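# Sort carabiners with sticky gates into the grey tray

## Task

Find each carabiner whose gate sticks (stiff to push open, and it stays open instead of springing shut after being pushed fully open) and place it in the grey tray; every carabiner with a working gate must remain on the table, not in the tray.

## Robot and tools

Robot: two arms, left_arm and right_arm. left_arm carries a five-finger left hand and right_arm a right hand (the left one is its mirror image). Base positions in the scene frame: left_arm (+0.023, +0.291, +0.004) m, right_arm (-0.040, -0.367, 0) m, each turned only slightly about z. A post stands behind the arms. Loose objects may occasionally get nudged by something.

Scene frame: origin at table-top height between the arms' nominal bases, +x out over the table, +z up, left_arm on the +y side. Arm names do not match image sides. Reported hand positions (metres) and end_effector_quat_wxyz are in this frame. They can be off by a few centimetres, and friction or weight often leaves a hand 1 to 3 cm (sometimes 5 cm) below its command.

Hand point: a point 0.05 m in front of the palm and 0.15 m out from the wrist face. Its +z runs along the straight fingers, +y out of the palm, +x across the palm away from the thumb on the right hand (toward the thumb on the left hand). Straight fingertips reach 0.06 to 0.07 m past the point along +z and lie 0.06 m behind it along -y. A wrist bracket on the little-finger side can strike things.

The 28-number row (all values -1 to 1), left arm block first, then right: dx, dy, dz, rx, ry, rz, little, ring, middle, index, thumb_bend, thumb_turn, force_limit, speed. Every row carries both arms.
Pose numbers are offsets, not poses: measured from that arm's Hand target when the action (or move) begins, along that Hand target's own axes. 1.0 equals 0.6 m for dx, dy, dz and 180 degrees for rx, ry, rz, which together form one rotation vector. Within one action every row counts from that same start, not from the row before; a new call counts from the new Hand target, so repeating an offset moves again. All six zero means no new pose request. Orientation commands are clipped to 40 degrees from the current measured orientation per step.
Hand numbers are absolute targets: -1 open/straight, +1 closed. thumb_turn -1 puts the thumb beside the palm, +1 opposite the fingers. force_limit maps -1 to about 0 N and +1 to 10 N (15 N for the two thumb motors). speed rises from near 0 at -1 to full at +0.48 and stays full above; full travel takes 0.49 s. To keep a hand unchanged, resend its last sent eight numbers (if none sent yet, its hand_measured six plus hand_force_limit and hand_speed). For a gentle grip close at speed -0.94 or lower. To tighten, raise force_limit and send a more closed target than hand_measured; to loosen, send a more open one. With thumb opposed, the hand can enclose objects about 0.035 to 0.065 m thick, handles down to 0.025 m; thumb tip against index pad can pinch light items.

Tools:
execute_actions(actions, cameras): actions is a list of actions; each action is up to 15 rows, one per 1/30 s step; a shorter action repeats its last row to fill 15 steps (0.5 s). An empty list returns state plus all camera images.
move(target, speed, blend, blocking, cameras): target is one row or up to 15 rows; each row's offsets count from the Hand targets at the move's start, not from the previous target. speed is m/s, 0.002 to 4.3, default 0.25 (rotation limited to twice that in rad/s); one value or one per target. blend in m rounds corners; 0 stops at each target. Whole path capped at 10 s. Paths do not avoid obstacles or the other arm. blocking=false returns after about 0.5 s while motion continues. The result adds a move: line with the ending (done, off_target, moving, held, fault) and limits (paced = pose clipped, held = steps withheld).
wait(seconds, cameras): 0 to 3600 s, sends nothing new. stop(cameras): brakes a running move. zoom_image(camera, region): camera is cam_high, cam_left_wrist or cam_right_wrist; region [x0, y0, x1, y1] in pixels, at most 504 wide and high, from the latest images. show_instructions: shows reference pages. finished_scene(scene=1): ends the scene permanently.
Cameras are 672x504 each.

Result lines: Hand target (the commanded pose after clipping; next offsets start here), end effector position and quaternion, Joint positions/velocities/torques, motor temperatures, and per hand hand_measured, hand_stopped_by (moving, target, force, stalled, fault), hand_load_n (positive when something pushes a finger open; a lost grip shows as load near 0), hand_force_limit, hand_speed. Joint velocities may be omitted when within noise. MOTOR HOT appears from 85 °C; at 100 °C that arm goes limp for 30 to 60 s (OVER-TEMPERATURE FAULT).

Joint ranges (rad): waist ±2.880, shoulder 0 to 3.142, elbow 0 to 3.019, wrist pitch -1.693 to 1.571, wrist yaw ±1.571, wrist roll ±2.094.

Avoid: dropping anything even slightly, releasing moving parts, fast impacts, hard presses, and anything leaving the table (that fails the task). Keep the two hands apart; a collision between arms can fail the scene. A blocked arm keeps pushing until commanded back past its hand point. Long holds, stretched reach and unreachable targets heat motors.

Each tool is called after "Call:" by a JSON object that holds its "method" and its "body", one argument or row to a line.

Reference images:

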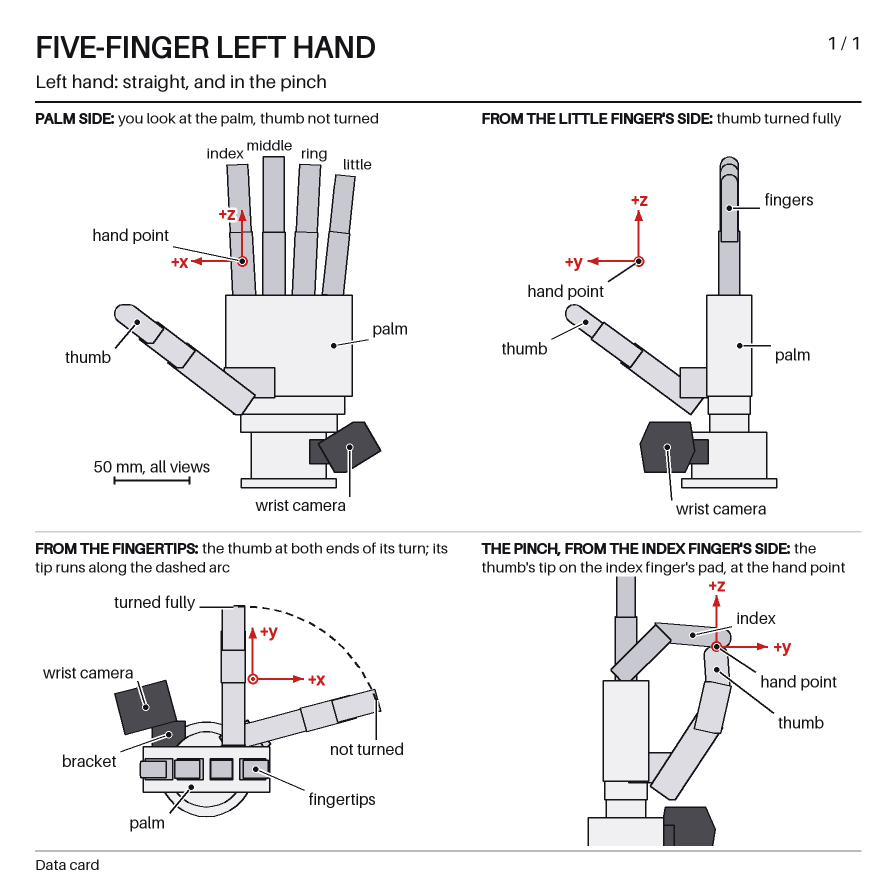

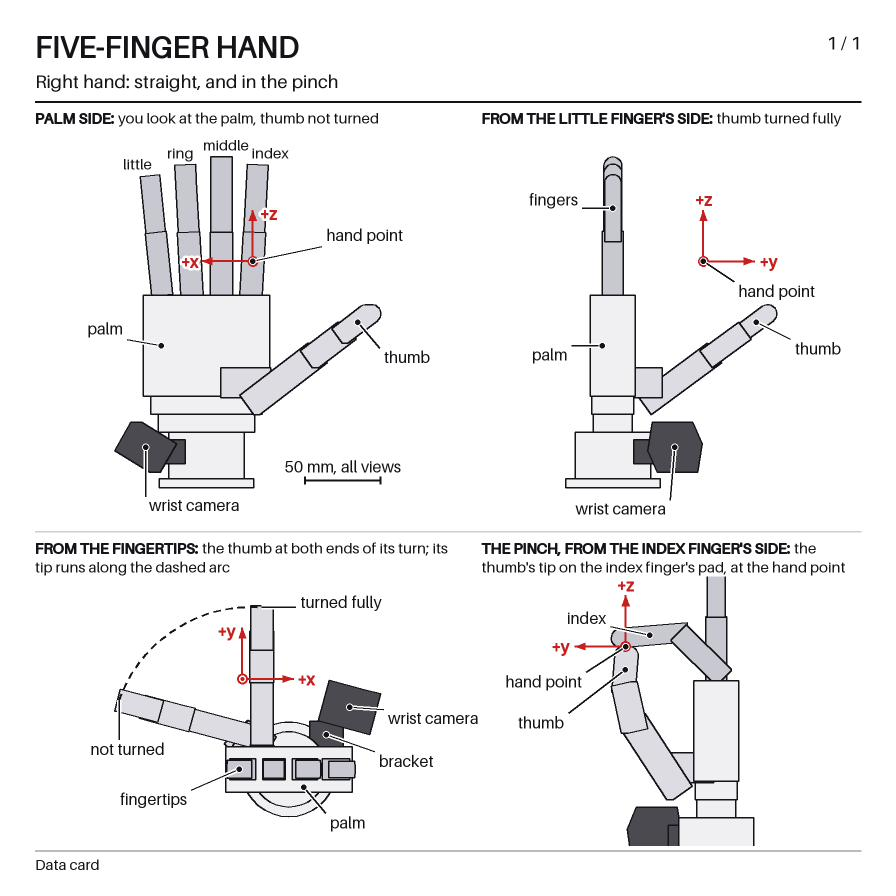

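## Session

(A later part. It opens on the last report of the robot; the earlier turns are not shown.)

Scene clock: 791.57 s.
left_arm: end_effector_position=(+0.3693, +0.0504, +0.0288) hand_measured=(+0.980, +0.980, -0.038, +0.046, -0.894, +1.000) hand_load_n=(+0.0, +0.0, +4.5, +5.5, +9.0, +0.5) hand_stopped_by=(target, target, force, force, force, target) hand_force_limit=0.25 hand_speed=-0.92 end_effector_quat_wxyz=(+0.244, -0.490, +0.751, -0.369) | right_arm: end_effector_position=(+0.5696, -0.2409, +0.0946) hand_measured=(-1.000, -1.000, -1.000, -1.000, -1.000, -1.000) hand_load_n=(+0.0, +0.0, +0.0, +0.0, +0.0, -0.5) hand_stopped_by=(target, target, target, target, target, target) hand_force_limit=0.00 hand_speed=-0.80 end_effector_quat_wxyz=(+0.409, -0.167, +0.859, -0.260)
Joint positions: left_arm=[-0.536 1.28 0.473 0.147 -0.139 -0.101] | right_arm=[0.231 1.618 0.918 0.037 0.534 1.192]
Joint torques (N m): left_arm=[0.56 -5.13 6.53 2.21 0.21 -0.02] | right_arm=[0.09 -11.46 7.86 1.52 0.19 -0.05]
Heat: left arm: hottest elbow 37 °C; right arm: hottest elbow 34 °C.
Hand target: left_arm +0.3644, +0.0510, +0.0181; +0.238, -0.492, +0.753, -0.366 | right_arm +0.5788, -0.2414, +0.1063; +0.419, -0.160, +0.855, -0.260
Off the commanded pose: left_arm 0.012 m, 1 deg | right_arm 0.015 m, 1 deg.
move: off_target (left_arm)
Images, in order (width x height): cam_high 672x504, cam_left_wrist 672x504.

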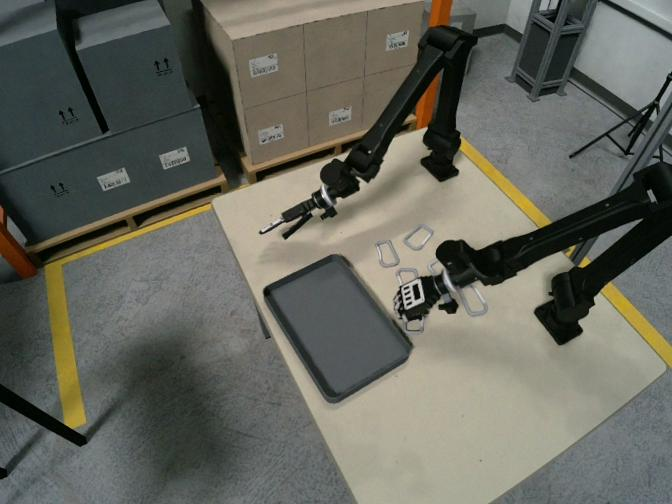

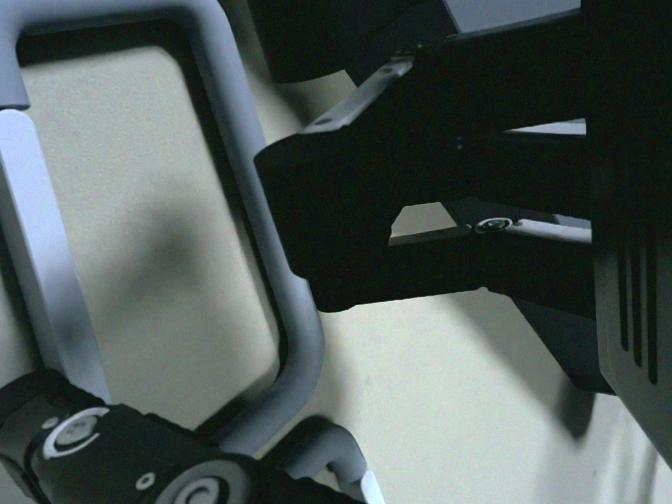

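Call:
{"method": "move", "body": {
  "target": [
    [0,0,0,0,0,0,0.98,0.98,-0.3,-0.3,-1,1,0,-0.8,0,0,0,0,0,0,-1,-1,-1,-1,-1,-1,0,-0.8],
    [0,-0.065,-0.0517,0,0,0,0.98,0.98,-0.3,-0.3,-1,1,0,-0.6,0,0,0,0,0,0,-1,-1,-1,-1,-1,-1,0,-0.8],
    [0.005,-0.12,-0.10,0,0,0,-1,-1,-0.3,-0.3,-1,1,0,-0.6,0,0,0,0,0,0,-1,-1,-1,-1,-1,-1,0,-0.8]
  ],
  "speed": 0.1,
  "cameras": ["cam_left_wrist"]
}}

Call:
{"method": "zoom_image", "body": {
  "camera": "cam_left_wrist",
  "region": [0, 50, 300, 400]
}}

Scene clock: 815.47 s.
left_arm: end_effector_position=(+0.3473, +0.0646, +0.0825) hand_measured=(-1.000, -1.000, -0.300, -0.300, -1.000, +1.000) hand_load_n=(-0.5, +0.0, +0.0, +0.0, +0.0, +0.0) hand_stopped_by=(target, target, target, target, target, target) hand_force_limit=0.00 hand_speed=-0.60 end_effector_quat_wxyz=(+0.233, -0.495, +0.763, -0.345) | right_arm: end_effector_position=(+0.5696, -0.2409, +0.0946) hand_measured=(-1.000, -1.000, -1.000, -1.000, -1.000, -1.000) hand_load_n=(+0.0, +0.0, -0.5, +0.5, +0.0, -0.5) hand_stopped_by=(target, target, target, target, target, target) hand_force_limit=0.00 hand_speed=-0.80 end_effector_quat_wxyz=(+0.409, -0.167, +0.859, -0.260)
Joint positions: left_arm=[-0.536 1.073 0.537 -0.184 -0.138 -0.101] | right_arm=[0.231 1.618 0.918 0.037 0.534 1.192]
Joint torques (N m): left_arm=[-0.26 -6.12 13.96 0.57 -0.18 -0.08] | right_arm=[-0.03 -11.63 7.92 1.61 0.19 -0.03]
Heat: left arm: hottest elbow 37 °C; right arm: hottest elbow 35 °C.
Hand target: left_arm +0.3607, +0.0495, +0.1118; +0.239, -0.492, +0.753, -0.366 | right_arm +0.5788, -0.2414, +0.1063; +0.419, -0.160, +0.855, -0.260
Off the commanded pose: left_arm 0.036 m, 3 deg | right_arm 0.015 m, 1 deg.
move: off_target (left_arm); target 2's new numbers were sent with left_arm's hand 0.034 m and 3 deg from that target; target 3's new numbers were sent with left_arm's hand 0.036 m and 3 deg from that target

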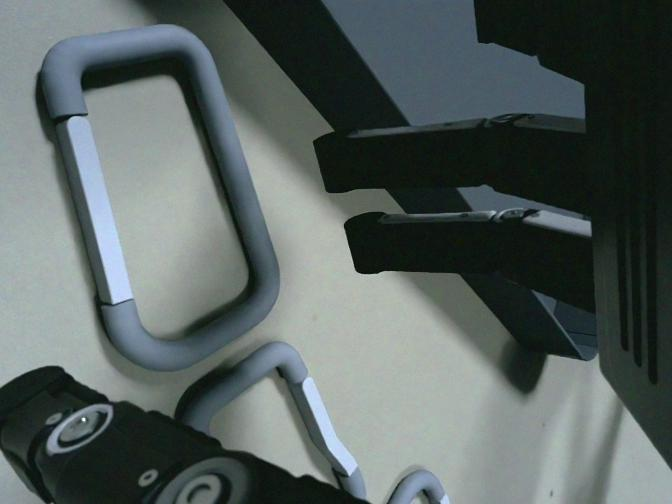

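Scaled by 1.440 from the camera's image (finer frame: 960x720).

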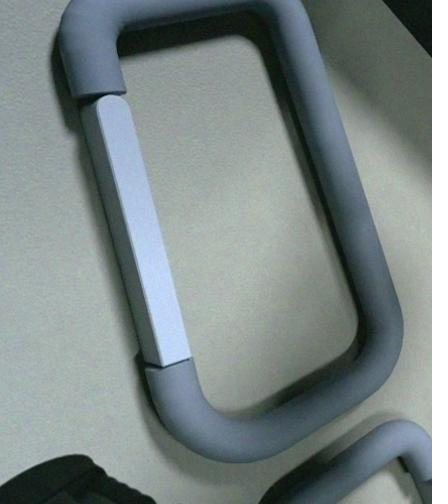

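Call:
{"method": "move", "body": {
  "target": [0.191,0.01,0.0588,0,-0.039,-0.031,-1,-1,-0.4,-0.4,-1,1,0,-0.5,0,0,0,0,0,0,-1,-1,-1,-1,-1,-1,0,-0.8],
  "speed": 0.15,
  "cameras": ["cam_left_wrist","cam_high"]
}}

Call:
{"method": "zoom_image", "body": {
  "camera": "cam_left_wrist",
  "region": [0, 50, 400, 504]
}}

Scene clock: 860.07 s.
left_arm: end_effector_position=(+0.3269, -0.0463, +0.0648) hand_measured=(-1.000, -1.000, -0.400, -0.400, -1.000, +1.000) hand_load_n=(-0.5, +0.0, +0.0, +0.0, +0.0, +0.0) hand_stopped_by=(target, target, target, target, target, target) hand_force_limit=0.00 hand_speed=-0.50 end_effector_quat_wxyz=(+0.268, -0.544, +0.722, -0.332) | right_arm: end_effector_position=(+0.5696, -0.2409, +0.0946) hand_measured=(-1.000, -1.000, -1.000, -1.000, -1.000, -1.000) hand_load_n=(+0.0, +0.0, +0.0, +0.0, -0.5, +0.0) hand_stopped_by=(target, target, target, target, target, target) hand_force_limit=0.00 hand_speed=-0.80 end_effector_quat_wxyz=(+0.409, -0.167, +0.859, -0.260)
Joint positions: left_arm=[-0.898 1.314 0.675 -0.184 -0.521 -0.458] | right_arm=[0.231 1.618 0.918 0.037 0.534 1.192]
Joint torques (N m): left_arm=[-0.44 -8 13.2 0.25 -0.5 -0.11] | right_arm=[0.09 -11.75 7.84 1.54 0.18 -0.01]
Motor temperatures (°C): left_arm=[27 27 42 29 26 28] | right_arm=[29 33 35 26 26 28]
Heat: left arm: hottest elbow 42 °C; right arm: hottest elbow 35 °C.
Hand target: left_arm +0.3367, -0.0651, +0.0854; +0.266, -0.550, +0.712, -0.347 | right_arm +0.5788, -0.2414, +0.1063; +0.419, -0.160, +0.855, -0.260
Off the commanded pose: left_arm 0.030 m, 2 deg | right_arm 0.015 m, 1 deg.
move: off_target (left_arm)
Images, in order (width x height): cam_high 672x504, cam_left_wrist 672x504.

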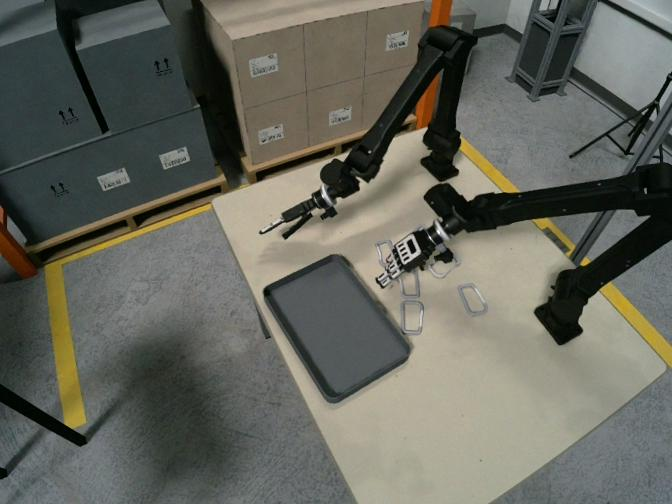

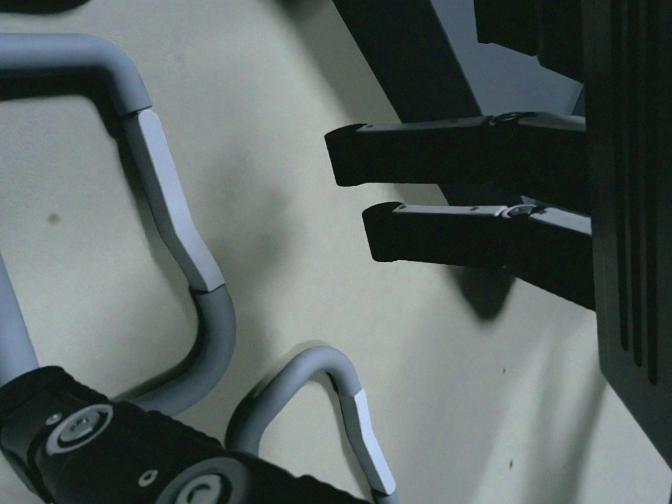

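Scaled by 1.110 from the camera's image (finer frame: 960x720).

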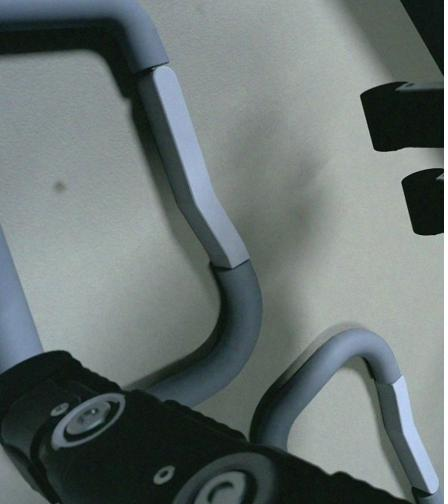

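Call:
{"method": "move", "body": {
  "target": [-0.0297,0.078,0.0095,0,0.0217,0.0172,-1,-1,-0.4,-0.4,-1,1,0,-0.5,0,0,0,0,0,0,-1,-1,-1,-1,-1,-1,0,-0.8],
  "speed": 0.1,
  "cameras": ["cam_left_wrist"]
}}

Scene clock: 877.13 s.
left_arm: end_effector_position=(+0.3104, -0.0427, +0.0420) hand_measured=(-1.000, -1.000, -0.400, -0.400, -1.000, +1.000) hand_load_n=(+0.0, +0.0, +0.0, +0.0, +0.0, +0.0) hand_stopped_by=(target, target, target, target, target, target) hand_force_limit=0.00 hand_speed=-0.50 end_effector_quat_wxyz=(+0.247, -0.521, +0.739, -0.350) | right_arm: end_effector_position=(+0.5696, -0.2409, +0.0946) hand_measured=(-1.000, -1.000, -1.000, -1.000, -1.000, -1.000) hand_load_n=(+0.0, +0.0, +0.0, +0.0, +0.0, -0.5) hand_stopped_by=(target, target, target, target, target, target) hand_force_limit=0.00 hand_speed=-0.80 end_effector_quat_wxyz=(+0.409, -0.167, +0.859, -0.260)
Joint positions: left_arm=[-0.898 1.314 0.588 -0.057 -0.455 -0.411] | right_arm=[0.231 1.618 0.918 0.037 0.534 1.192]
Joint torques (N m): left_arm=[1.08 -7.94 7.86 2.29 0.01 0.2] | right_arm=[-0.15 -11.99 7.87 1.63 0.21 -0.03]
Heat: left arm: hottest elbow 42 °C; right arm: hottest elbow 35 °C.
Hand target: left_arm +0.3175, -0.0417, +0.0450; +0.251, -0.518, +0.735, -0.358 | right_arm +0.5788, -0.2414, +0.1063; +0.419, -0.160, +0.855, -0.260
Off the commanded pose: left_arm 0.008 m, 1 deg | right_arm 0.015 m, 1 deg.
move: done

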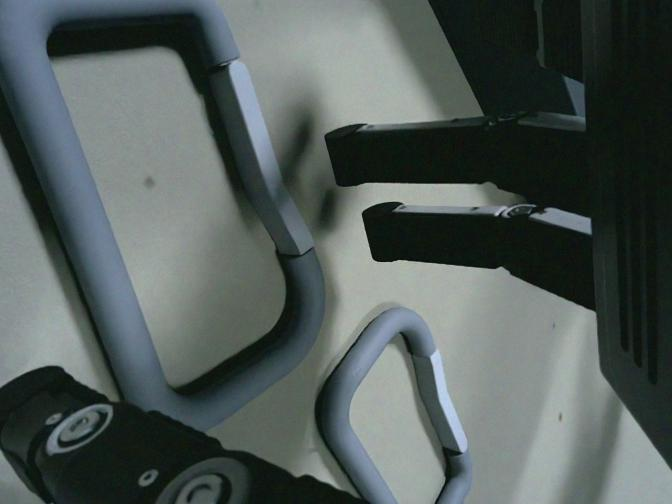

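Call:
{"method": "move", "body": {
  "target": [-0.027,0,0,0,0,0,-1,-1,-0.4,-0.4,-1,1,0,-0.5,0,0,0,0,0,0,-1,-1,-1,-1,-1,-1,0,-0.8],
  "speed": 0.1,
  "cameras": ["cam_left_wrist"]
}}

Scene clock: 884.63 s.
left_arm: end_effector_position=(+0.3149, -0.0256, +0.0349) hand_measured=(-1.000, -1.000, -0.400, -0.400, -1.000, +1.000) hand_load_n=(+0.0, +0.0, +0.0, +0.0, +0.0, +0.0) hand_stopped_by=(target, target, target, target, target, target) hand_force_limit=0.00 hand_speed=-0.50 end_effector_quat_wxyz=(+0.246, -0.521, +0.742, -0.342) | right_arm: end_effector_position=(+0.5696, -0.2409, +0.0946) hand_measured=(-1.000, -1.000, -1.000, -1.000, -1.000, -1.000) hand_load_n=(+0.0, +0.0, +0.0, +0.0, +0.0, +0.0) hand_stopped_by=(target, target, target, target, target, target) hand_force_limit=0.00 hand_speed=-0.80 end_effector_quat_wxyz=(+0.409, -0.167, +0.859, -0.260)
Joint positions: left_arm=[-0.855 1.305 0.562 -0.043 -0.425 -0.379] | right_arm=[0.231 1.618 0.918 0.037 0.534 1.192]
Joint torques (N m): left_arm=[1.49 -9 7.82 2.29 0.03 0.23] | right_arm=[-0.09 -11.46 7.87 1.66 0.21 -0.04]
Heat: left arm: hottest elbow 41 °C; right arm: hottest elbow 35 °C.
Hand target: left_arm +0.3230, -0.0266, +0.0450; +0.251, -0.518, +0.735, -0.358 | right_arm +0.5788, -0.2414, +0.1063; +0.419, -0.160, +0.855, -0.260
Off the commanded pose: left_arm 0.013 m, 2 deg | right_arm 0.015 m, 1 deg.
move: off_target (left_arm)

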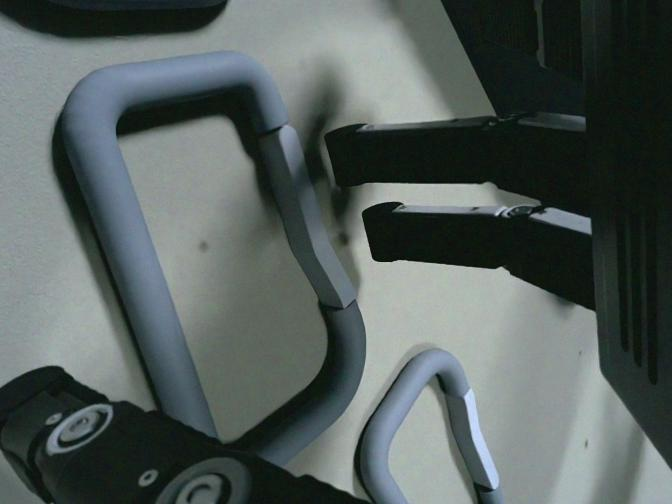

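Call:
{"method": "move", "body": {
  "target": [0,0.03,0.0238,0,0,0,-1,-1,-0.4,-0.4,-1,1,0,-0.5,0,0,0,0,0,0,-1,-1,-1,-1,-1,-1,0,-0.8],
  "speed": 0.06,
  "cameras": ["cam_left_wrist"]
}}

Scene clock: 895.33 s.
left_arm: end_effector_position=(+0.3193, -0.0324, +0.0292) hand_measured=(-1.000, -1.000, -0.400, -0.400, -1.000, +1.000) hand_load_n=(+0.0, +0.0, -1.5, +0.0, +0.0, +0.0) hand_stopped_by=(target, target, target, target, target, target) hand_force_limit=0.00 hand_speed=-0.50 end_effector_quat_wxyz=(+0.247, -0.519, +0.734, -0.361) | right_arm: end_effector_position=(+0.5696, -0.2409, +0.0946) hand_measured=(-1.000, -1.000, -1.000, -1.000, -1.000, -1.000) hand_load_n=(+0.0, +0.0, +0.0, +0.0, +0.0, +0.0) hand_stopped_by=(target, target, target, target, target, target) hand_force_limit=0.00 hand_speed=-0.80 end_effector_quat_wxyz=(+0.409, -0.167, +0.859, -0.260)
Joint positions: left_arm=[-0.857 1.336 0.543 0.048 -0.424 -0.377] | right_arm=[0.231 1.618 0.918 0.037 0.534 1.192]
Joint torques (N m): left_arm=[1.49 -6.53 6.86 2.22 0.02 0.19] | right_arm=[-0.15 -11.58 7.95 1.57 0.19 -0.05]
Heat: left arm: hottest elbow 40 °C; right arm: hottest elbow 35 °C.
Hand target: left_arm +0.3231, -0.0266, +0.0220; +0.251, -0.518, +0.735, -0.358 | right_arm +0.5788, -0.2414, +0.1063; +0.419, -0.160, +0.855, -0.260
Off the commanded pose: left_arm 0.010 m, 1 deg | right_arm 0.015 m, 1 deg.
move: done

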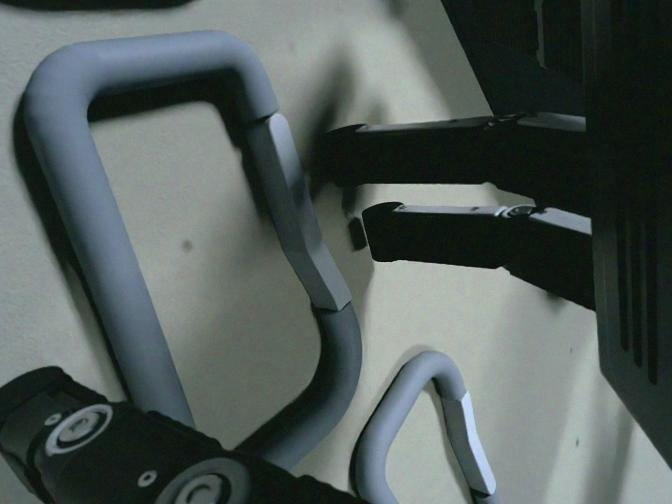

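Call:
{"method": "move", "body": {
  "target": [0,0,0,0,0,0,-1,-1,-0.4,-0.4,-0.4,1,-0.6,-0.88,0,0,0,0,0,0,-1,-1,-1,-1,-1,-1,0,-0.8],
  "speed": 0.06,
  "cameras": ["cam_left_wrist"]
}}

Scene clock: 902.73 s.
left_arm: end_effector_position=(+0.3193, -0.0324, +0.0292) hand_measured=(-1.000, -1.000, -0.400, -0.400, -0.400, +1.000) hand_load_n=(+0.0, +0.0, -1.5, +0.0, +0.0, +0.0) hand_stopped_by=(target, target, target, target, target, target) hand_force_limit=-0.60 hand_speed=-0.88 end_effector_quat_wxyz=(+0.247, -0.519, +0.734, -0.361) | right_arm: end_effector_position=(+0.5696, -0.2409, +0.0946) hand_measured=(-1.000, -1.000, -1.000, -1.000, -1.000, -1.000) hand_load_n=(+0.0, +0.0, +0.0, +0.0, -0.5, +0.0) hand_stopped_by=(target, target, target, target, target, target) hand_force_limit=0.00 hand_speed=-0.80 end_effector_quat_wxyz=(+0.409, -0.167, +0.859, -0.260)
Joint positions: left_arm=[-0.857 1.336 0.543 0.048 -0.424 -0.377] | right_arm=[0.231 1.618 0.918 0.037 0.534 1.192]
Joint torques (N m): left_arm=[1.38 -6.53 6.86 2.22 0.02 0.2] | right_arm=[-0.03 -11.87 7.87 1.62 0.18 -0.03]
Heat: left arm: hottest elbow 39 °C; right arm: hottest elbow 35 °C.
Hand target: left_arm +0.3231, -0.0266, +0.0220; +0.251, -0.518, +0.735, -0.358 | right_arm +0.5788, -0.2414, +0.1063; +0.419, -0.160, +0.855, -0.260
Off the commanded pose: left_arm 0.010 m, 1 deg | right_arm 0.015 m, 1 deg.
move: done

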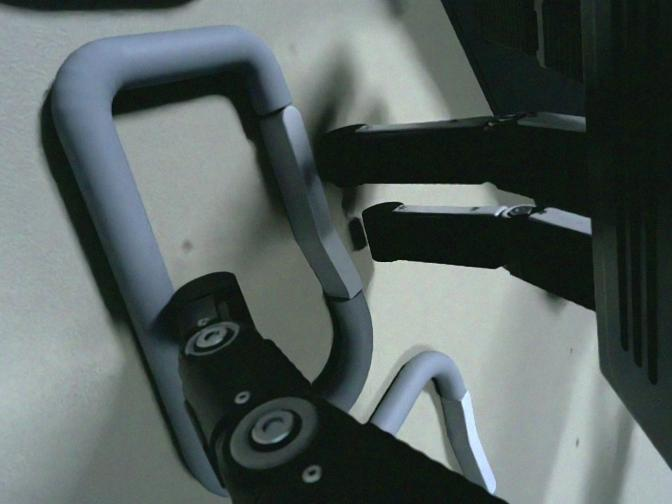

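Call:
{"method": "move", "body": {
  "target": [
    [0,-0.07,-0.055,0,0,0,-1,-1,-0.4,-0.4,-0.4,1,-0.6,-0.88,0,0,0,0,0,0,-1,-1,-1,-1,-1,-1,0,-0.8],
    [0,-0.07,-0.055,0.028,0,0,-1,-1,-0.4,-0.4,-1,1,-0.6,-0.5,0,0,0,0,0,0,-1,-1,-1,-1,-1,-1,0,-0.8]
  ],
  "speed": 0.1,
  "cameras": ["cam_left_wrist"]
}}

Scene clock: 916.37 s.
left_arm: end_effector_position=(+0.3218, -0.0222, +0.0673) hand_measured=(-1.000, -1.000, -0.400, -0.400, -1.000, +1.000) hand_load_n=(+0.0, +0.0, +0.0, +0.0, +0.0, +0.0) hand_stopped_by=(target, target, target, target, target, target) hand_force_limit=-0.60 hand_speed=-0.50 end_effector_quat_wxyz=(+0.268, -0.516, +0.722, -0.375) | right_arm: end_effector_position=(+0.5696, -0.2409, +0.0946) hand_measured=(-1.000, -1.000, -1.000, -1.000, -1.000, -1.000) hand_load_n=(+0.0, +0.0, +0.0, +0.0, +0.0, +0.0) hand_stopped_by=(target, target, target, target, target, target) hand_force_limit=0.00 hand_speed=-0.80 end_effector_quat_wxyz=(+0.409, -0.167, +0.859, -0.260)
Joint positions: left_arm=[-0.857 1.216 0.547 -0.027 -0.462 -0.357] | right_arm=[0.231 1.618 0.918 0.037 0.534 1.192]
Joint torques (N m): left_arm=[-0.26 -7.82 8.12 2.37 -0.41 0.22] | right_arm=[-0.38 -11.87 7.83 1.59 0.2 0]
Heat: left arm: hottest elbow 38 °C; right arm: hottest elbow 35 °C.
Hand target: left_arm +0.3232, -0.0265, +0.0755; +0.274, -0.507, +0.719, -0.390 | right_arm +0.5788, -0.2414, +0.1063; +0.419, -0.160, +0.855, -0.260
Off the commanded pose: left_arm 0.009 m, 2 deg | right_arm 0.015 m, 1 deg.
move: done

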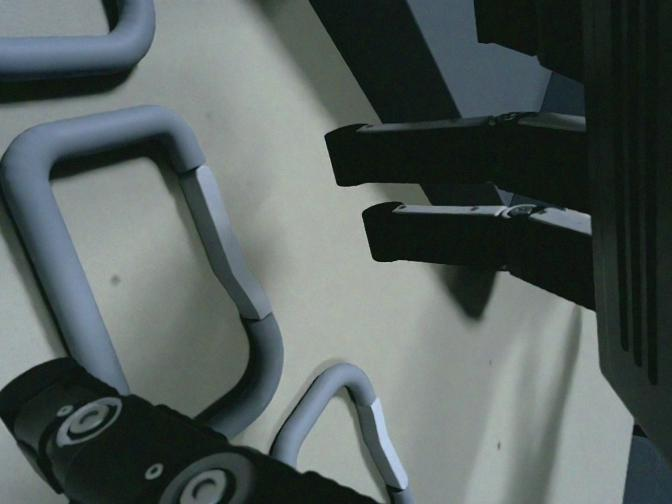

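Call:
{"method": "move", "body": {
  "target": [0.0183,0.0497,0.038,0,0,0,-1,-1,-0.4,-0.4,-1,1,-0.6,-0.5,0,0,0,0,0,0,-1,-1,-1,-1,-1,-1,0,-0.8],
  "speed": 0.1,
  "cameras": ["cam_left_wrist"]
}}

Scene clock: 932.90 s.
left_arm: end_effector_position=(+0.3245, -0.0284, +0.0339) hand_measured=(-1.000, -1.000, -0.400, -0.400, -1.000, +1.000) hand_load_n=(+0.0, +0.0, +0.0, +0.0, +0.0, +0.0) hand_stopped_by=(target, target, target, target, target, target) hand_force_limit=-0.60 hand_speed=-0.50 end_effector_quat_wxyz=(+0.274, -0.514, +0.720, -0.376) | right_arm: end_effector_position=(+0.5696, -0.2409, +0.0946) hand_measured=(-1.000, -1.000, -1.000, -1.000, -1.000, -1.000) hand_load_n=(+0.0, +0.0, +0.0, -0.5, +0.0, +0.0) hand_stopped_by=(target, target, target, target, target, target) hand_force_limit=0.00 hand_speed=-0.80 end_effector_quat_wxyz=(+0.409, -0.167, +0.859, -0.260)
Joint positions: left_arm=[-0.869 1.326 0.516 0.118 -0.48 -0.357] | right_arm=[0.231 1.618 0.918 0.037 0.534 1.192]
Joint torques (N m): left_arm=[-0.73 -7.41 7.66 2.37 -0.43 0.07] | right_arm=[-0.38 -11.52 7.88 1.47 0.24 -0.02]
Motor temperatures (°C): left_arm=[27 27 37 29 26 28] | right_arm=[29 33 35 26 26 28]
Heat: left arm: hottest elbow 37 °C; right arm: hottest elbow 35 °C.
Hand target: left_arm +0.3221, -0.0379, +0.0381; +0.274, -0.507, +0.719, -0.390 | right_arm +0.5788, -0.2414, +0.1063; +0.419, -0.160, +0.855, -0.260
Off the commanded pose: left_arm 0.011 m, 2 deg | right_arm 0.015 m, 1 deg.
move: off_target (left_arm)

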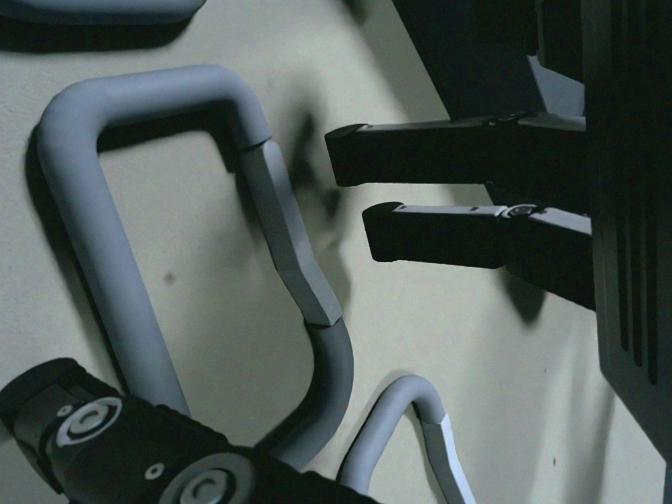

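Call:
{"method": "move", "body": {
  "target": [0.0067,0.022,0.015,0,0,0,-1,-1,-0.4,-0.4,-1,1,-0.6,-0.5,0,0,0,0,0,0,-1,-1,-1,-1,-1,-1,0,-0.8],
  "speed": 0.06,
  "cameras": ["cam_left_wrist"]
}}

Scene clock: 941.77 s.
left_arm: end_effector_position=(+0.3259, -0.0370, +0.0271) hand_measured=(-1.000, -1.000, -0.400, -0.400, -1.000, +1.000) hand_load_n=(+0.0, +0.0, +0.0, -0.5, +0.0, -1.5) hand_stopped_by=(target, target, target, target, target, target) hand_force_limit=-0.60 hand_speed=-0.50 end_effector_quat_wxyz=(+0.276, -0.511, +0.716, -0.387) | right_arm: end_effector_position=(+0.5696, -0.2409, +0.0946) hand_measured=(-1.000, -1.000, -1.000, -1.000, -1.000, -1.000) hand_load_n=(+0.0, +0.0, +0.0, +0.0, +0.0, +0.0) hand_stopped_by=(target, target, target, target, target, target) hand_force_limit=0.00 hand_speed=-0.80 end_effector_quat_wxyz=(+0.409, -0.167, +0.859, -0.260)
Joint positions: left_arm=[-0.883 1.368 0.511 0.185 -0.491 -0.358] | right_arm=[0.231 1.618 0.918 0.037 0.534 1.192]
Joint torques (N m): left_arm=[-0.73 -6.53 6.79 2.18 -0.3 0.02] | right_arm=[0.03 -11.87 7.9 1.68 0.2 -0.03]
Heat: left arm: hottest elbow 37 °C; right arm: hottest elbow 35 °C.
Hand target: left_arm +0.3210, -0.0418, +0.0221; +0.273, -0.507, +0.719, -0.390 | right_arm +0.5788, -0.2414, +0.1063; +0.419, -0.160, +0.855, -0.260
Off the commanded pose: left_arm 0.009 m, 1 deg | right_arm 0.015 m, 1 deg.
move: done

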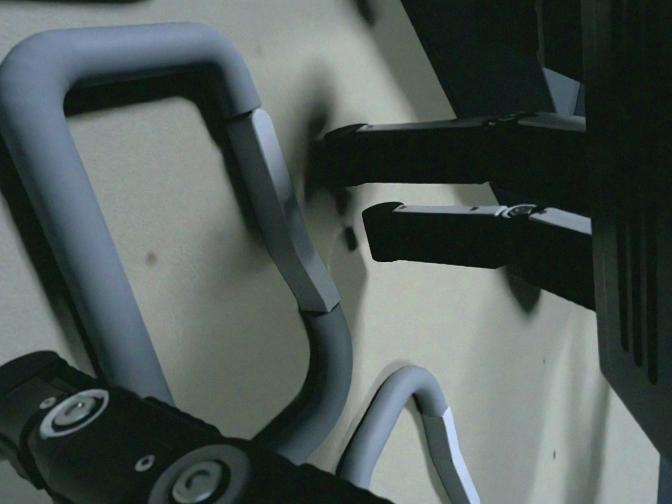

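Call:
{"method": "move", "body": {
  "target": [0,0,0,0,0,0,-1,-1,-0.4,-0.4,-0.5,1,-0.6,-0.88,0,0,0,0,0,0,-1,-1,-1,-1,-1,-1,0,-0.8],
  "speed": 0.06,
  "cameras": ["cam_left_wrist"]
}}

Scene clock: 951.77 s.
left_arm: end_effector_position=(+0.3241, -0.0380, +0.0251) hand_measured=(-1.000, -1.000, -0.400, -0.400, -0.500, +1.000) hand_load_n=(+0.0, +0.0, +0.0, +0.0, +0.0, +0.0) hand_stopped_by=(target, target, target, target, target, target) hand_force_limit=-0.60 hand_speed=-0.88 end_effector_quat_wxyz=(+0.275, -0.509, +0.719, -0.385) | right_arm: end_effector_position=(+0.5696, -0.2409, +0.0946) hand_measured=(-1.000, -1.000, -1.000, -1.000, -1.000, -1.000) hand_load_n=(+0.0, -0.5, +0.0, +0.0, +0.0, +0.0) hand_stopped_by=(target, target, target, target, target, target) hand_force_limit=0.00 hand_speed=-0.80 end_effector_quat_wxyz=(+0.409, -0.167, +0.859, -0.260)
Joint positions: left_arm=[-0.887 1.372 0.511 0.185 -0.491 -0.358] | right_arm=[0.231 1.618 0.918 0.037 0.534 1.192]
Joint torques (N m): left_arm=[-0.62 -7 6.79 2.19 -0.29 0.01] | right_arm=[-0.15 -11.81 7.88 1.63 0.2 -0.01]
Heat: left arm: hottest elbow 37 °C; right arm: hottest elbow 35 °C.
Hand target: left_arm +0.3210, -0.0418, +0.0221; +0.273, -0.507, +0.719, -0.390 | right_arm +0.5788, -0.2414, +0.1063; +0.419, -0.160, +0.855, -0.260
Off the commanded pose: left_arm 0.006 m, 1 deg | right_arm 0.015 m, 1 deg.
move: done

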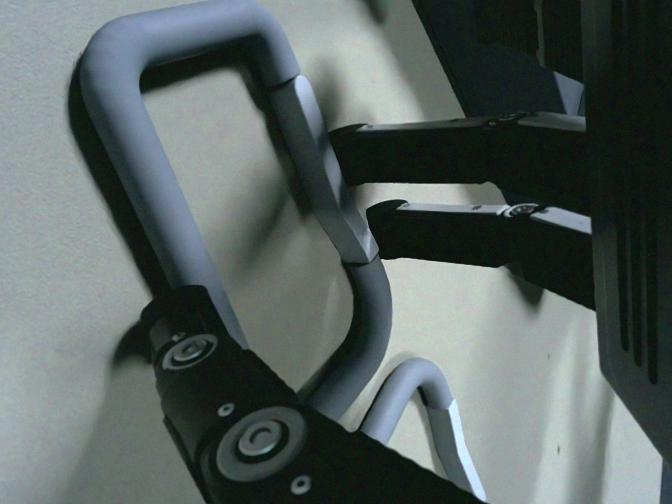

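Call:
{"method": "move", "body": {
  "target": [0,0,0,0,0,0,-1,-1,-0.4,-0.4,-0.0,1,-0.3,-0.88,0,0,0,0,0,0,-1,-1,-1,-1,-1,-1,0,-0.8],
  "speed": 0.06,
  "cameras": ["cam_left_wrist"]
}}

Scene clock: 961.63 s.
left_arm: end_effector_position=(+0.3242, -0.0378, +0.0252) hand_measured=(-1.000, -1.000, -0.400, -0.400, +0.000, +1.000) hand_load_n=(+0.0, +0.0, +0.0, +0.0, +0.0, +0.0) hand_stopped_by=(target, target, target, target, target, target) hand_force_limit=-0.30 hand_speed=-0.88 end_effector_quat_wxyz=(+0.276, -0.509, +0.719, -0.385) | right_arm: end_effector_position=(+0.5696, -0.2409, +0.0946) hand_measured=(-1.000, -1.000, -1.000, -1.000, -1.000, -1.000) hand_load_n=(+0.0, +0.0, -0.5, +0.0, +0.0, -0.5) hand_stopped_by=(target, target, target, target, target, target) hand_force_limit=0.00 hand_speed=-0.80 end_effector_quat_wxyz=(+0.409, -0.167, +0.859, -0.260)
Joint positions: left_arm=[-0.887 1.372 0.511 0.185 -0.492 -0.358] | right_arm=[0.231 1.618 0.918 0.037 0.534 1.192]
Joint torques (N m): left_arm=[-0.73 -7 6.8 2.18 -0.27 0.01] | right_arm=[0.03 -11.69 7.86 1.57 0.2 -0.02]
Heat: left arm: hottest elbow 37 °C; right arm: hottest elbow 35 °C.
Hand target: left_arm +0.3210, -0.0418, +0.0221; +0.273, -0.507, +0.719, -0.390 | right_arm +0.5788, -0.2414, +0.1063; +0.419, -0.160, +0.855, -0.260
Off the commanded pose: left_arm 0.006 m, 1 deg | right_arm 0.015 m, 1 deg.
move: done

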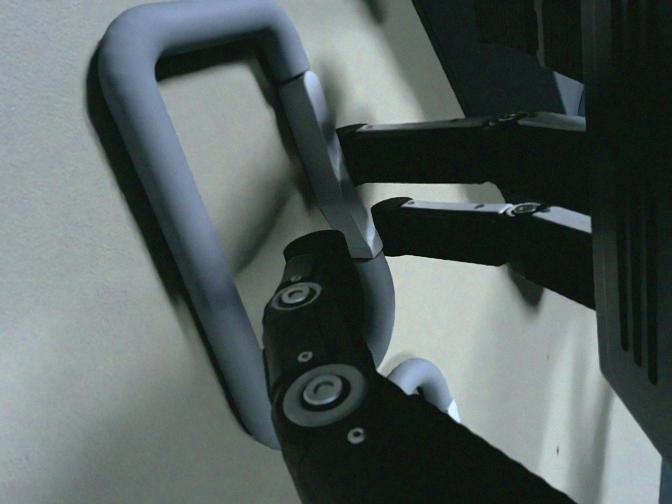

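Call:
{"method": "move", "body": {
  "target": [
    [0,-0.07,-0.048,0,0,0,-1,-1,-0.4,-0.4,0,1,-0.3,-0.88,0,0,0,0,0,0,-1,-1,-1,-1,-1,-1,0,-0.8],
    [0,-0.07,-0.048,0,0,0,-1,-1,-0.4,-0.4,-1,1,-0.6,-0.5,0,0,0,0,0,0,-1,-1,-1,-1,-1,-1,0,-0.8]
  ],
  "speed": 0.1,
  "cameras": ["cam_left_wrist"]
}}

Scene clock: 972.57 s.
left_arm: end_effector_position=(+0.3115, -0.0206, +0.0466) hand_measured=(-1.000, -1.000, -0.400, -0.400, -1.000, +1.000) hand_load_n=(+0.0, +0.0, +0.0, +0.0, +0.0, +0.0) hand_stopped_by=(target, target, target, target, target, target) hand_force_limit=-0.60 hand_speed=-0.50 end_effector_quat_wxyz=(+0.275, -0.509, +0.728, -0.368) | right_arm: end_effector_position=(+0.5696, -0.2409, +0.0946) hand_measured=(-1.000, -1.000, -1.000, -1.000, -1.000, -1.000) hand_load_n=(+0.0, -0.5, +0.0, +0.0, +0.0, +0.0) hand_stopped_by=(target, target, target, target, target, target) hand_force_limit=0.00 hand_speed=-0.80 end_effector_quat_wxyz=(+0.409, -0.167, +0.859, -0.260)
Joint positions: left_arm=[-0.887 1.251 0.511 0.025 -0.492 -0.358] | right_arm=[0.231 1.618 0.918 0.037 0.534 1.192]
Joint torques (N m): left_arm=[-0.79 -8.12 12.41 0.5 -0.34 0] | right_arm=[0.32 -11.75 7.82 1.58 0.16 -0.03]
Heat: left arm: hottest elbow 37 °C; right arm: hottest elbow 35 °C.
Hand target: left_arm +0.3199, -0.0413, +0.0730; +0.273, -0.507, +0.719, -0.390 | right_arm +0.5788, -0.2414, +0.1063; +0.419, -0.160, +0.855, -0.260
Off the commanded pose: left_arm 0.035 m, 3 deg | right_arm 0.015 m, 1 deg.
move: off_target (left_arm); target 2's new numbers were sent with left_arm's hand 0.035 m and 3 deg from that target

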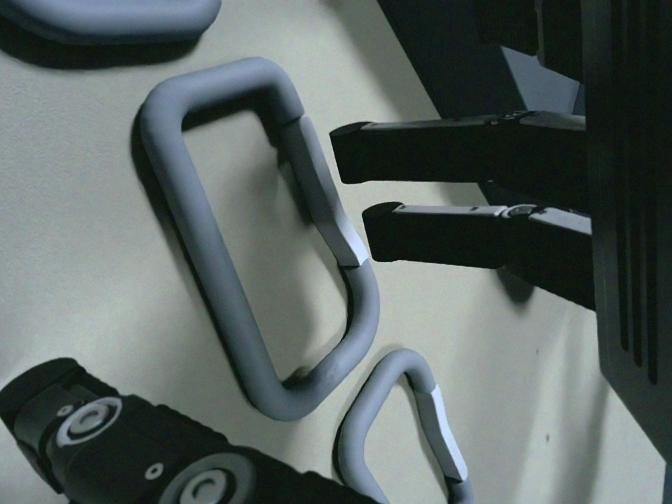

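Call:
{"method": "move", "body": {
  "target": [0.0023,0.0223,0.0735,0,-0.0321,-0.022,0.98,0.98,-0.4,-0.4,-1,1,0,-0.5,0,0,0,0,0,0,-1,-1,-1,-1,-1,-1,0,-0.8],
  "speed": 0.1,
  "cameras": ["cam_left_wrist"]
}}

Scene clock: 991.20 s.
left_arm: end_effector_position=(+0.3406, -0.0356, +0.0327) hand_measured=(+0.980, +0.980, -0.400, -0.400, -1.000, +1.000) hand_load_n=(+0.0, +0.0, -0.5, +0.0, +0.0, +0.0) hand_stopped_by=(target, target, target, target, target, target) hand_force_limit=0.00 hand_speed=-0.50 end_effector_quat_wxyz=(+0.303, -0.546, +0.694, -0.360) | right_arm: end_effector_position=(+0.5696, -0.2409, +0.0946) hand_measured=(-1.000, -1.000, -1.000, -1.000, -1.000, -1.000) hand_load_n=(+0.0, +0.0, +0.0, +0.0, +0.0, +0.0) hand_stopped_by=(target, target, target, target, target, target) hand_force_limit=0.00 hand_speed=-0.80 end_effector_quat_wxyz=(+0.409, -0.167, +0.859, -0.260)
Joint positions: left_arm=[-0.89 1.389 0.577 0.076 -0.589 -0.433] | right_arm=[0.231 1.618 0.918 0.037 0.534 1.192]
Joint torques (N m): left_arm=[-0.38 -6.24 10.28 1.74 -0.11 -0.12] | right_arm=[0.09 -11.81 7.82 1.57 0.19 -0.03]
Heat: left arm: hottest elbow 40 °C; right arm: hottest elbow 35 °C.
Hand target: left_arm +0.3473, -0.0526, +0.0377; +0.296, -0.550, +0.686, -0.373 | right_arm +0.5788, -0.2414, +0.1063; +0.419, -0.160, +0.855, -0.260
Off the commanded pose: left_arm 0.019 m, 2 deg | right_arm 0.015 m, 1 deg.
move: off_target (left_arm)

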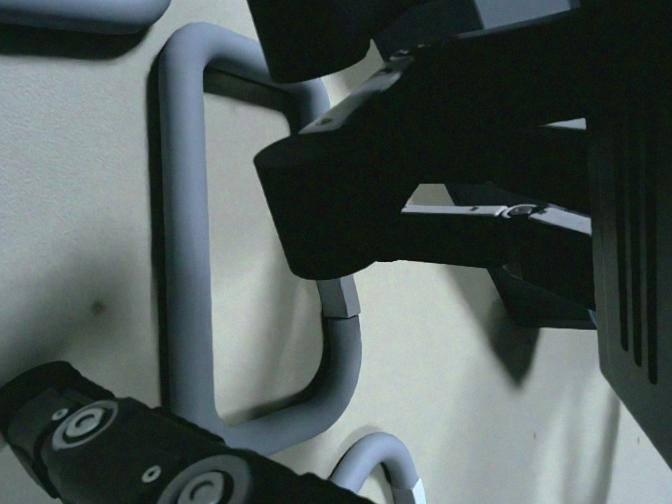

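Call:
{"method": "move", "body": {
  "target": [0,-0.0825,-0.0565,0,0,0,0.98,0.98,-0.4,-0.4,-1,1,0,-0.5,0,0,0,0,0,0,-1,-1,-1,-1,-1,-1,0,-0.8],
  "speed": 0.1,
  "cameras": ["cam_left_wrist"]
}}

Scene clock: 1002.77 s.
left_arm: end_effector_position=(+0.3381, -0.0322, +0.0723) hand_measured=(+0.980, +0.980, -0.400, -0.400, -1.000, +1.000) hand_load_n=(+0.0, +0.0, +0.0, +0.0, +0.0, +0.0) hand_stopped_by=(target, target, target, target, target, target) hand_force_limit=0.00 hand_speed=-0.50 end_effector_quat_wxyz=(+0.303, -0.546, +0.698, -0.351) | right_arm: end_effector_position=(+0.5696, -0.2409, +0.0946) hand_measured=(-1.000, -1.000, -1.000, -1.000, -1.000, -1.000) hand_load_n=(+0.0, +0.0, +0.0, +0.0, -0.5, -0.5) hand_stopped_by=(target, target, target, target, target, target) hand_force_limit=0.00 hand_speed=-0.80 end_effector_quat_wxyz=(+0.409, -0.167, +0.859, -0.260)
Joint positions: left_arm=[-0.89 1.283 0.631 -0.104 -0.589 -0.435] | right_arm=[0.231 1.618 0.918 0.037 0.534 1.192]
Joint torques (N m): left_arm=[-0.5 -8.76 12.89 0.43 -0.13 -0.13] | right_arm=[-0.09 -11.75 7.8 1.5 0.19 -0.04]
Heat: left arm: hottest elbow 39 °C; right arm: hottest elbow 35 °C.
Hand target: left_arm +0.3461, -0.0520, +0.0977; +0.296, -0.550, +0.686, -0.373 | right_arm +0.5788, -0.2414, +0.1063; +0.419, -0.160, +0.855, -0.260
Off the commanded pose: left_arm 0.033 m, 3 deg | right_arm 0.015 m, 1 deg.
move: off_target (left_arm)

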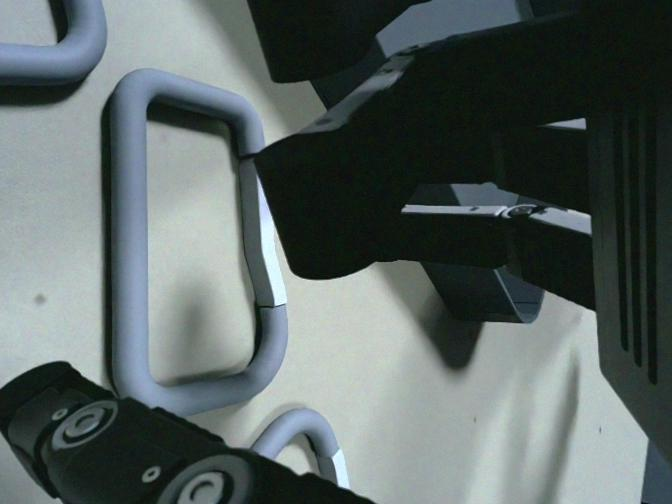

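Call:
{"method": "move", "body": {
  "target": [
    [0.0118,-0.0127,0.0275,0,0.0688,0.0471,0.98,0.98,-0.4,-0.4,-1,1,0,-0.5,0,0,0,0,0,0,-1,-1,-1,-1,-1,-1,0,-0.8],
    [0.0118,0.0657,0.0812,0,0.0688,0.0471,0.98,0.98,-0.4,-0.4,-1,1,0,-0.5,0,0,0,0,0,0,-1,-1,-1,-1,-1,-1,0,-0.8]
  ],
  "speed": 0.1,
  "cameras": ["cam_left_wrist"]
}}

Scene clock: 1018.93 s.
left_arm: end_effector_position=(+0.3524, -0.0672, +0.0344) hand_measured=(+0.980, +0.980, -0.400, -0.400, -1.000, +1.000) hand_load_n=(+0.0, +0.0, +0.0, +0.0, +0.0, +0.0) hand_stopped_by=(target, target, target, target, target, target) hand_force_limit=0.00 hand_speed=-0.50 end_effector_quat_wxyz=(+0.239, -0.456, +0.759, -0.400) | right_arm: end_effector_position=(+0.5696, -0.2409, +0.0946) hand_measured=(-1.000, -1.000, -1.000, -1.000, -1.000, -1.000) hand_load_n=(-0.5, +0.0, +0.0, +0.0, +0.0, -0.5) hand_stopped_by=(target, target, target, target, target, target) hand_force_limit=0.00 hand_speed=-0.80 end_effector_quat_wxyz=(+0.409, -0.167, +0.859, -0.260)
Joint positions: left_arm=[-0.812 1.438 0.614 0.189 -0.301 -0.218] | right_arm=[0.231 1.618 0.918 0.037 0.534 1.192]
Joint torques (N m): left_arm=[1.67 -9.23 7.56 2.51 0.13 0.22] | right_arm=[-0.09 -11.69 7.92 1.51 0.19 0]
Heat: left arm: hottest elbow 41 °C; right arm: hottest elbow 35 °C.
Hand target: left_arm +0.3632, -0.0635, +0.0381; +0.247, -0.454, +0.753, -0.407 | right_arm +0.5788, -0.2414, +0.1063; +0.419, -0.160, +0.855, -0.260
Off the commanded pose: left_arm 0.012 m, 1 deg | right_arm 0.015 m, 1 deg.
move: off_target (left_arm)

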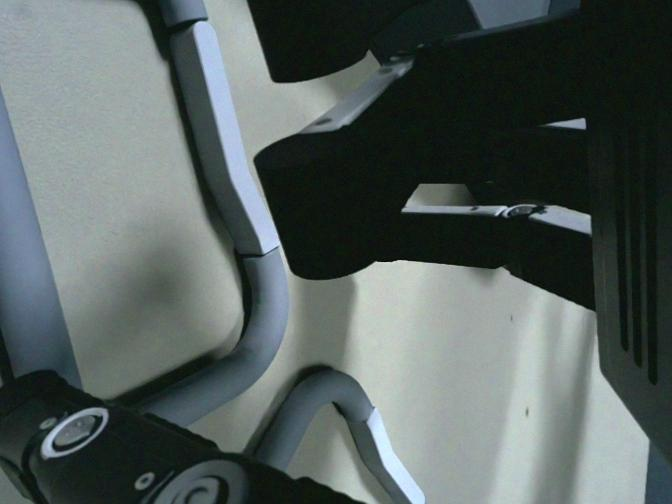

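Call:
{"method": "move", "body": {
  "target": [-0.035,0.0038,-0.0055,0,0,0,0.98,0.98,-0.4,-0.4,-1,1,0,-0.5,0,0,0,0,0,0,-1,-1,-1,-1,-1,-1,0,-0.8],
  "speed": 0.1,
  "cameras": ["cam_left_wrist"]
}}

Scene clock: 1030.70 s.
left_arm: end_effector_position=(+0.3600, -0.0475, +0.0287) hand_measured=(+0.980, +0.980, -0.400, -0.400, -1.000, +1.000) hand_load_n=(+0.0, +0.0, +0.0, +0.0, +0.0, +0.0) hand_stopped_by=(target, target, target, target, target, target) hand_force_limit=0.00 hand_speed=-0.50 end_effector_quat_wxyz=(+0.237, -0.457, +0.760, -0.395) | right_arm: end_effector_position=(+0.5696, -0.2409, +0.0946) hand_measured=(-1.000, -1.000, -1.000, -1.000, -1.000, -1.000) hand_load_n=(-0.5, +0.0, +0.0, +0.0, +0.0, +0.0) hand_stopped_by=(target, target, target, target, target, target) hand_force_limit=0.00 hand_speed=-0.80 end_effector_quat_wxyz=(+0.409, -0.167, +0.859, -0.260)
Joint positions: left_arm=[-0.758 1.431 0.589 0.204 -0.258 -0.188] | right_arm=[0.231 1.618 0.918 0.037 0.534 1.192]
Joint torques (N m): left_arm=[1.61 -10.58 7.13 2.4 0.15 0.23] | right_arm=[0.38 -11.75 7.91 1.5 0.2 0]
Heat: left arm: hottest elbow 39 °C; right arm: hottest elbow 35 °C.
Hand target: left_arm +0.3694, -0.0431, +0.0380; +0.247, -0.455, +0.753, -0.407 | right_arm +0.5788, -0.2414, +0.1063; +0.419, -0.160, +0.855, -0.260
Off the commanded pose: left_arm 0.014 m, 2 deg | right_arm 0.015 m, 1 deg.
move: off_target (left_arm)

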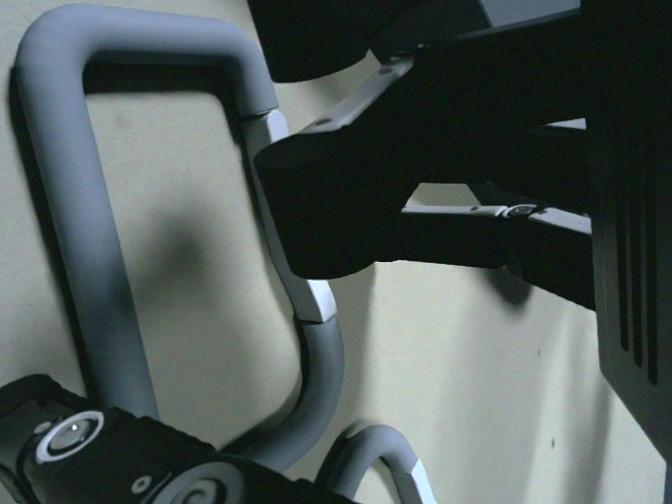

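Call:
{"method": "move", "body": {
  "target": [
    [0,0.018,0.0125,0,0,0,0.98,0.98,-0.4,-0.4,-1,1,-0.4,-0.85,0,0,0,0,0,0,-1,-1,-1,-1,-1,-1,0,-0.8],
    [0,0.018,0.0125,0,0,0,0.98,0.98,0.1,0.1,-1,1,-0.4,-0.85,0,0,0,0,0,0,-1,-1,-1,-1,-1,-1,0,-0.8]
  ],
  "speed": 0.06,
  "cameras": ["cam_left_wrist"]
}}

Scene clock: 1039.27 s.
left_arm: end_effector_position=(+0.3633, -0.0502, +0.0285) hand_measured=(+0.980, +0.980, +0.028, +0.042, -1.000, +1.000) hand_load_n=(+0.0, +0.0, +4.0, +4.5, +0.5, +0.0) hand_stopped_by=(target, target, force, force, target, target) hand_force_limit=-0.40 hand_speed=-0.85 end_effector_quat_wxyz=(+0.240, -0.456, +0.754, -0.408) | right_arm: end_effector_position=(+0.5696, -0.2409, +0.0946) hand_measured=(-1.000, -1.000, -1.000, -1.000, -1.000, -1.000) hand_load_n=(+0.0, +0.0, +0.0, +0.0, +0.0, +0.0) hand_stopped_by=(target, target, target, target, target, target) hand_force_limit=0.00 hand_speed=-0.80 end_effector_quat_wxyz=(+0.409, -0.167, +0.859, -0.260)
Joint positions: left_arm=[-0.757 1.443 0.579 0.258 -0.257 -0.187] | right_arm=[0.231 1.618 0.918 0.037 0.534 1.192]
Joint torques (N m): left_arm=[1.49 -8.35 6.9 2.26 0.13 0.22] | right_arm=[0.21 -11.63 7.8 1.54 0.2 -0.03]
Heat: left arm: hottest elbow 39 °C; right arm: hottest elbow 35 °C.
Hand target: left_arm +0.3698, -0.0432, +0.0248; +0.247, -0.455, +0.753, -0.407 | right_arm +0.5788, -0.2414, +0.1063; +0.419, -0.160, +0.855, -0.260
Off the commanded pose: left_arm 0.010 m, 1 deg | right_arm 0.015 m, 1 deg.
move: done; target 2's new numbers were sent with left_arm's hand 0.011 m and 1 deg from that target

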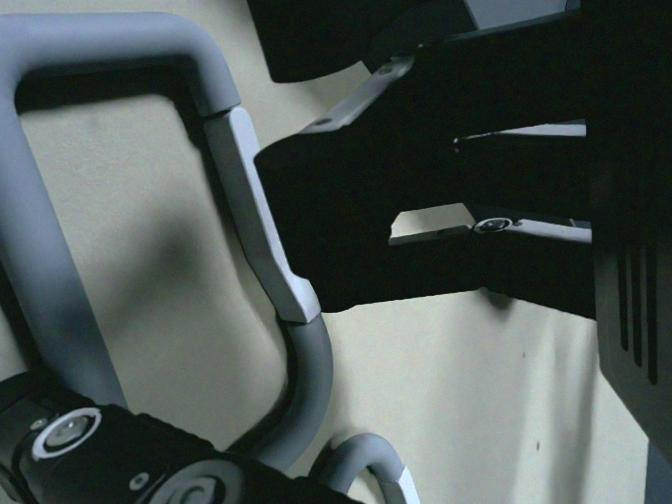

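Call:
{"method": "move", "body": {
  "target": [0,0,0,0,0,0,0.98,0.98,0.1,0.4,-1,1,0.3,-0.9,0,0,0,0,0,0,-1,-1,-1,-1,-1,-1,0,-0.8],
  "speed": 0.06,
  "cameras": ["cam_left_wrist"]
}}

Scene clock: 1043.40 s.
left_arm: end_effector_position=(+0.3633, -0.0502, +0.0285) hand_measured=(+0.980, +0.980, +0.028, +0.068, -1.000, +1.000) hand_load_n=(+0.0, +0.0, +3.0, +6.5, +0.5, +0.0) hand_stopped_by=(target, target, force, force, target, target) hand_force_limit=0.30 hand_speed=-0.90 end_effector_quat_wxyz=(+0.240, -0.456, +0.754, -0.408) | right_arm: end_effector_position=(+0.5696, -0.2409, +0.0946) hand_measured=(-1.000, -1.000, -1.000, -1.000, -1.000, -1.000) hand_load_n=(+0.0, +0.0, +0.0, +0.0, +0.0, -0.5) hand_stopped_by=(target, target, target, target, target, target) hand_force_limit=0.00 hand_speed=-0.80 end_effector_quat_wxyz=(+0.409, -0.167, +0.859, -0.260)
Joint positions: left_arm=[-0.757 1.443 0.579 0.258 -0.257 -0.187] | right_arm=[0.231 1.618 0.918 0.037 0.534 1.192]
Joint torques (N m): left_arm=[1.44 -8.35 6.89 2.28 0.13 0.22] | right_arm=[-0.15 -11.93 7.83 1.61 0.18 -0.03]
Heat: left arm: hottest elbow 38 °C; right arm: hottest elbow 35 °C.
Hand target: left_arm +0.3698, -0.0432, +0.0248; +0.247, -0.455, +0.753, -0.407 | right_arm +0.5788, -0.2414, +0.1063; +0.419, -0.160, +0.855, -0.260
Off the commanded pose: left_arm 0.010 m, 1 deg | right_arm 0.015 m, 1 deg.
move: done

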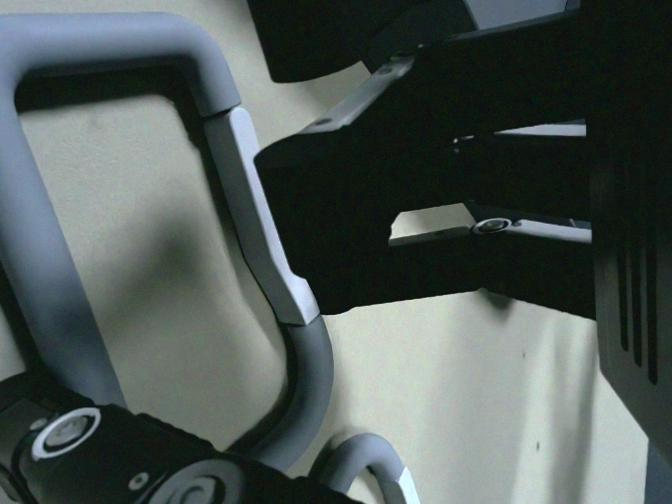

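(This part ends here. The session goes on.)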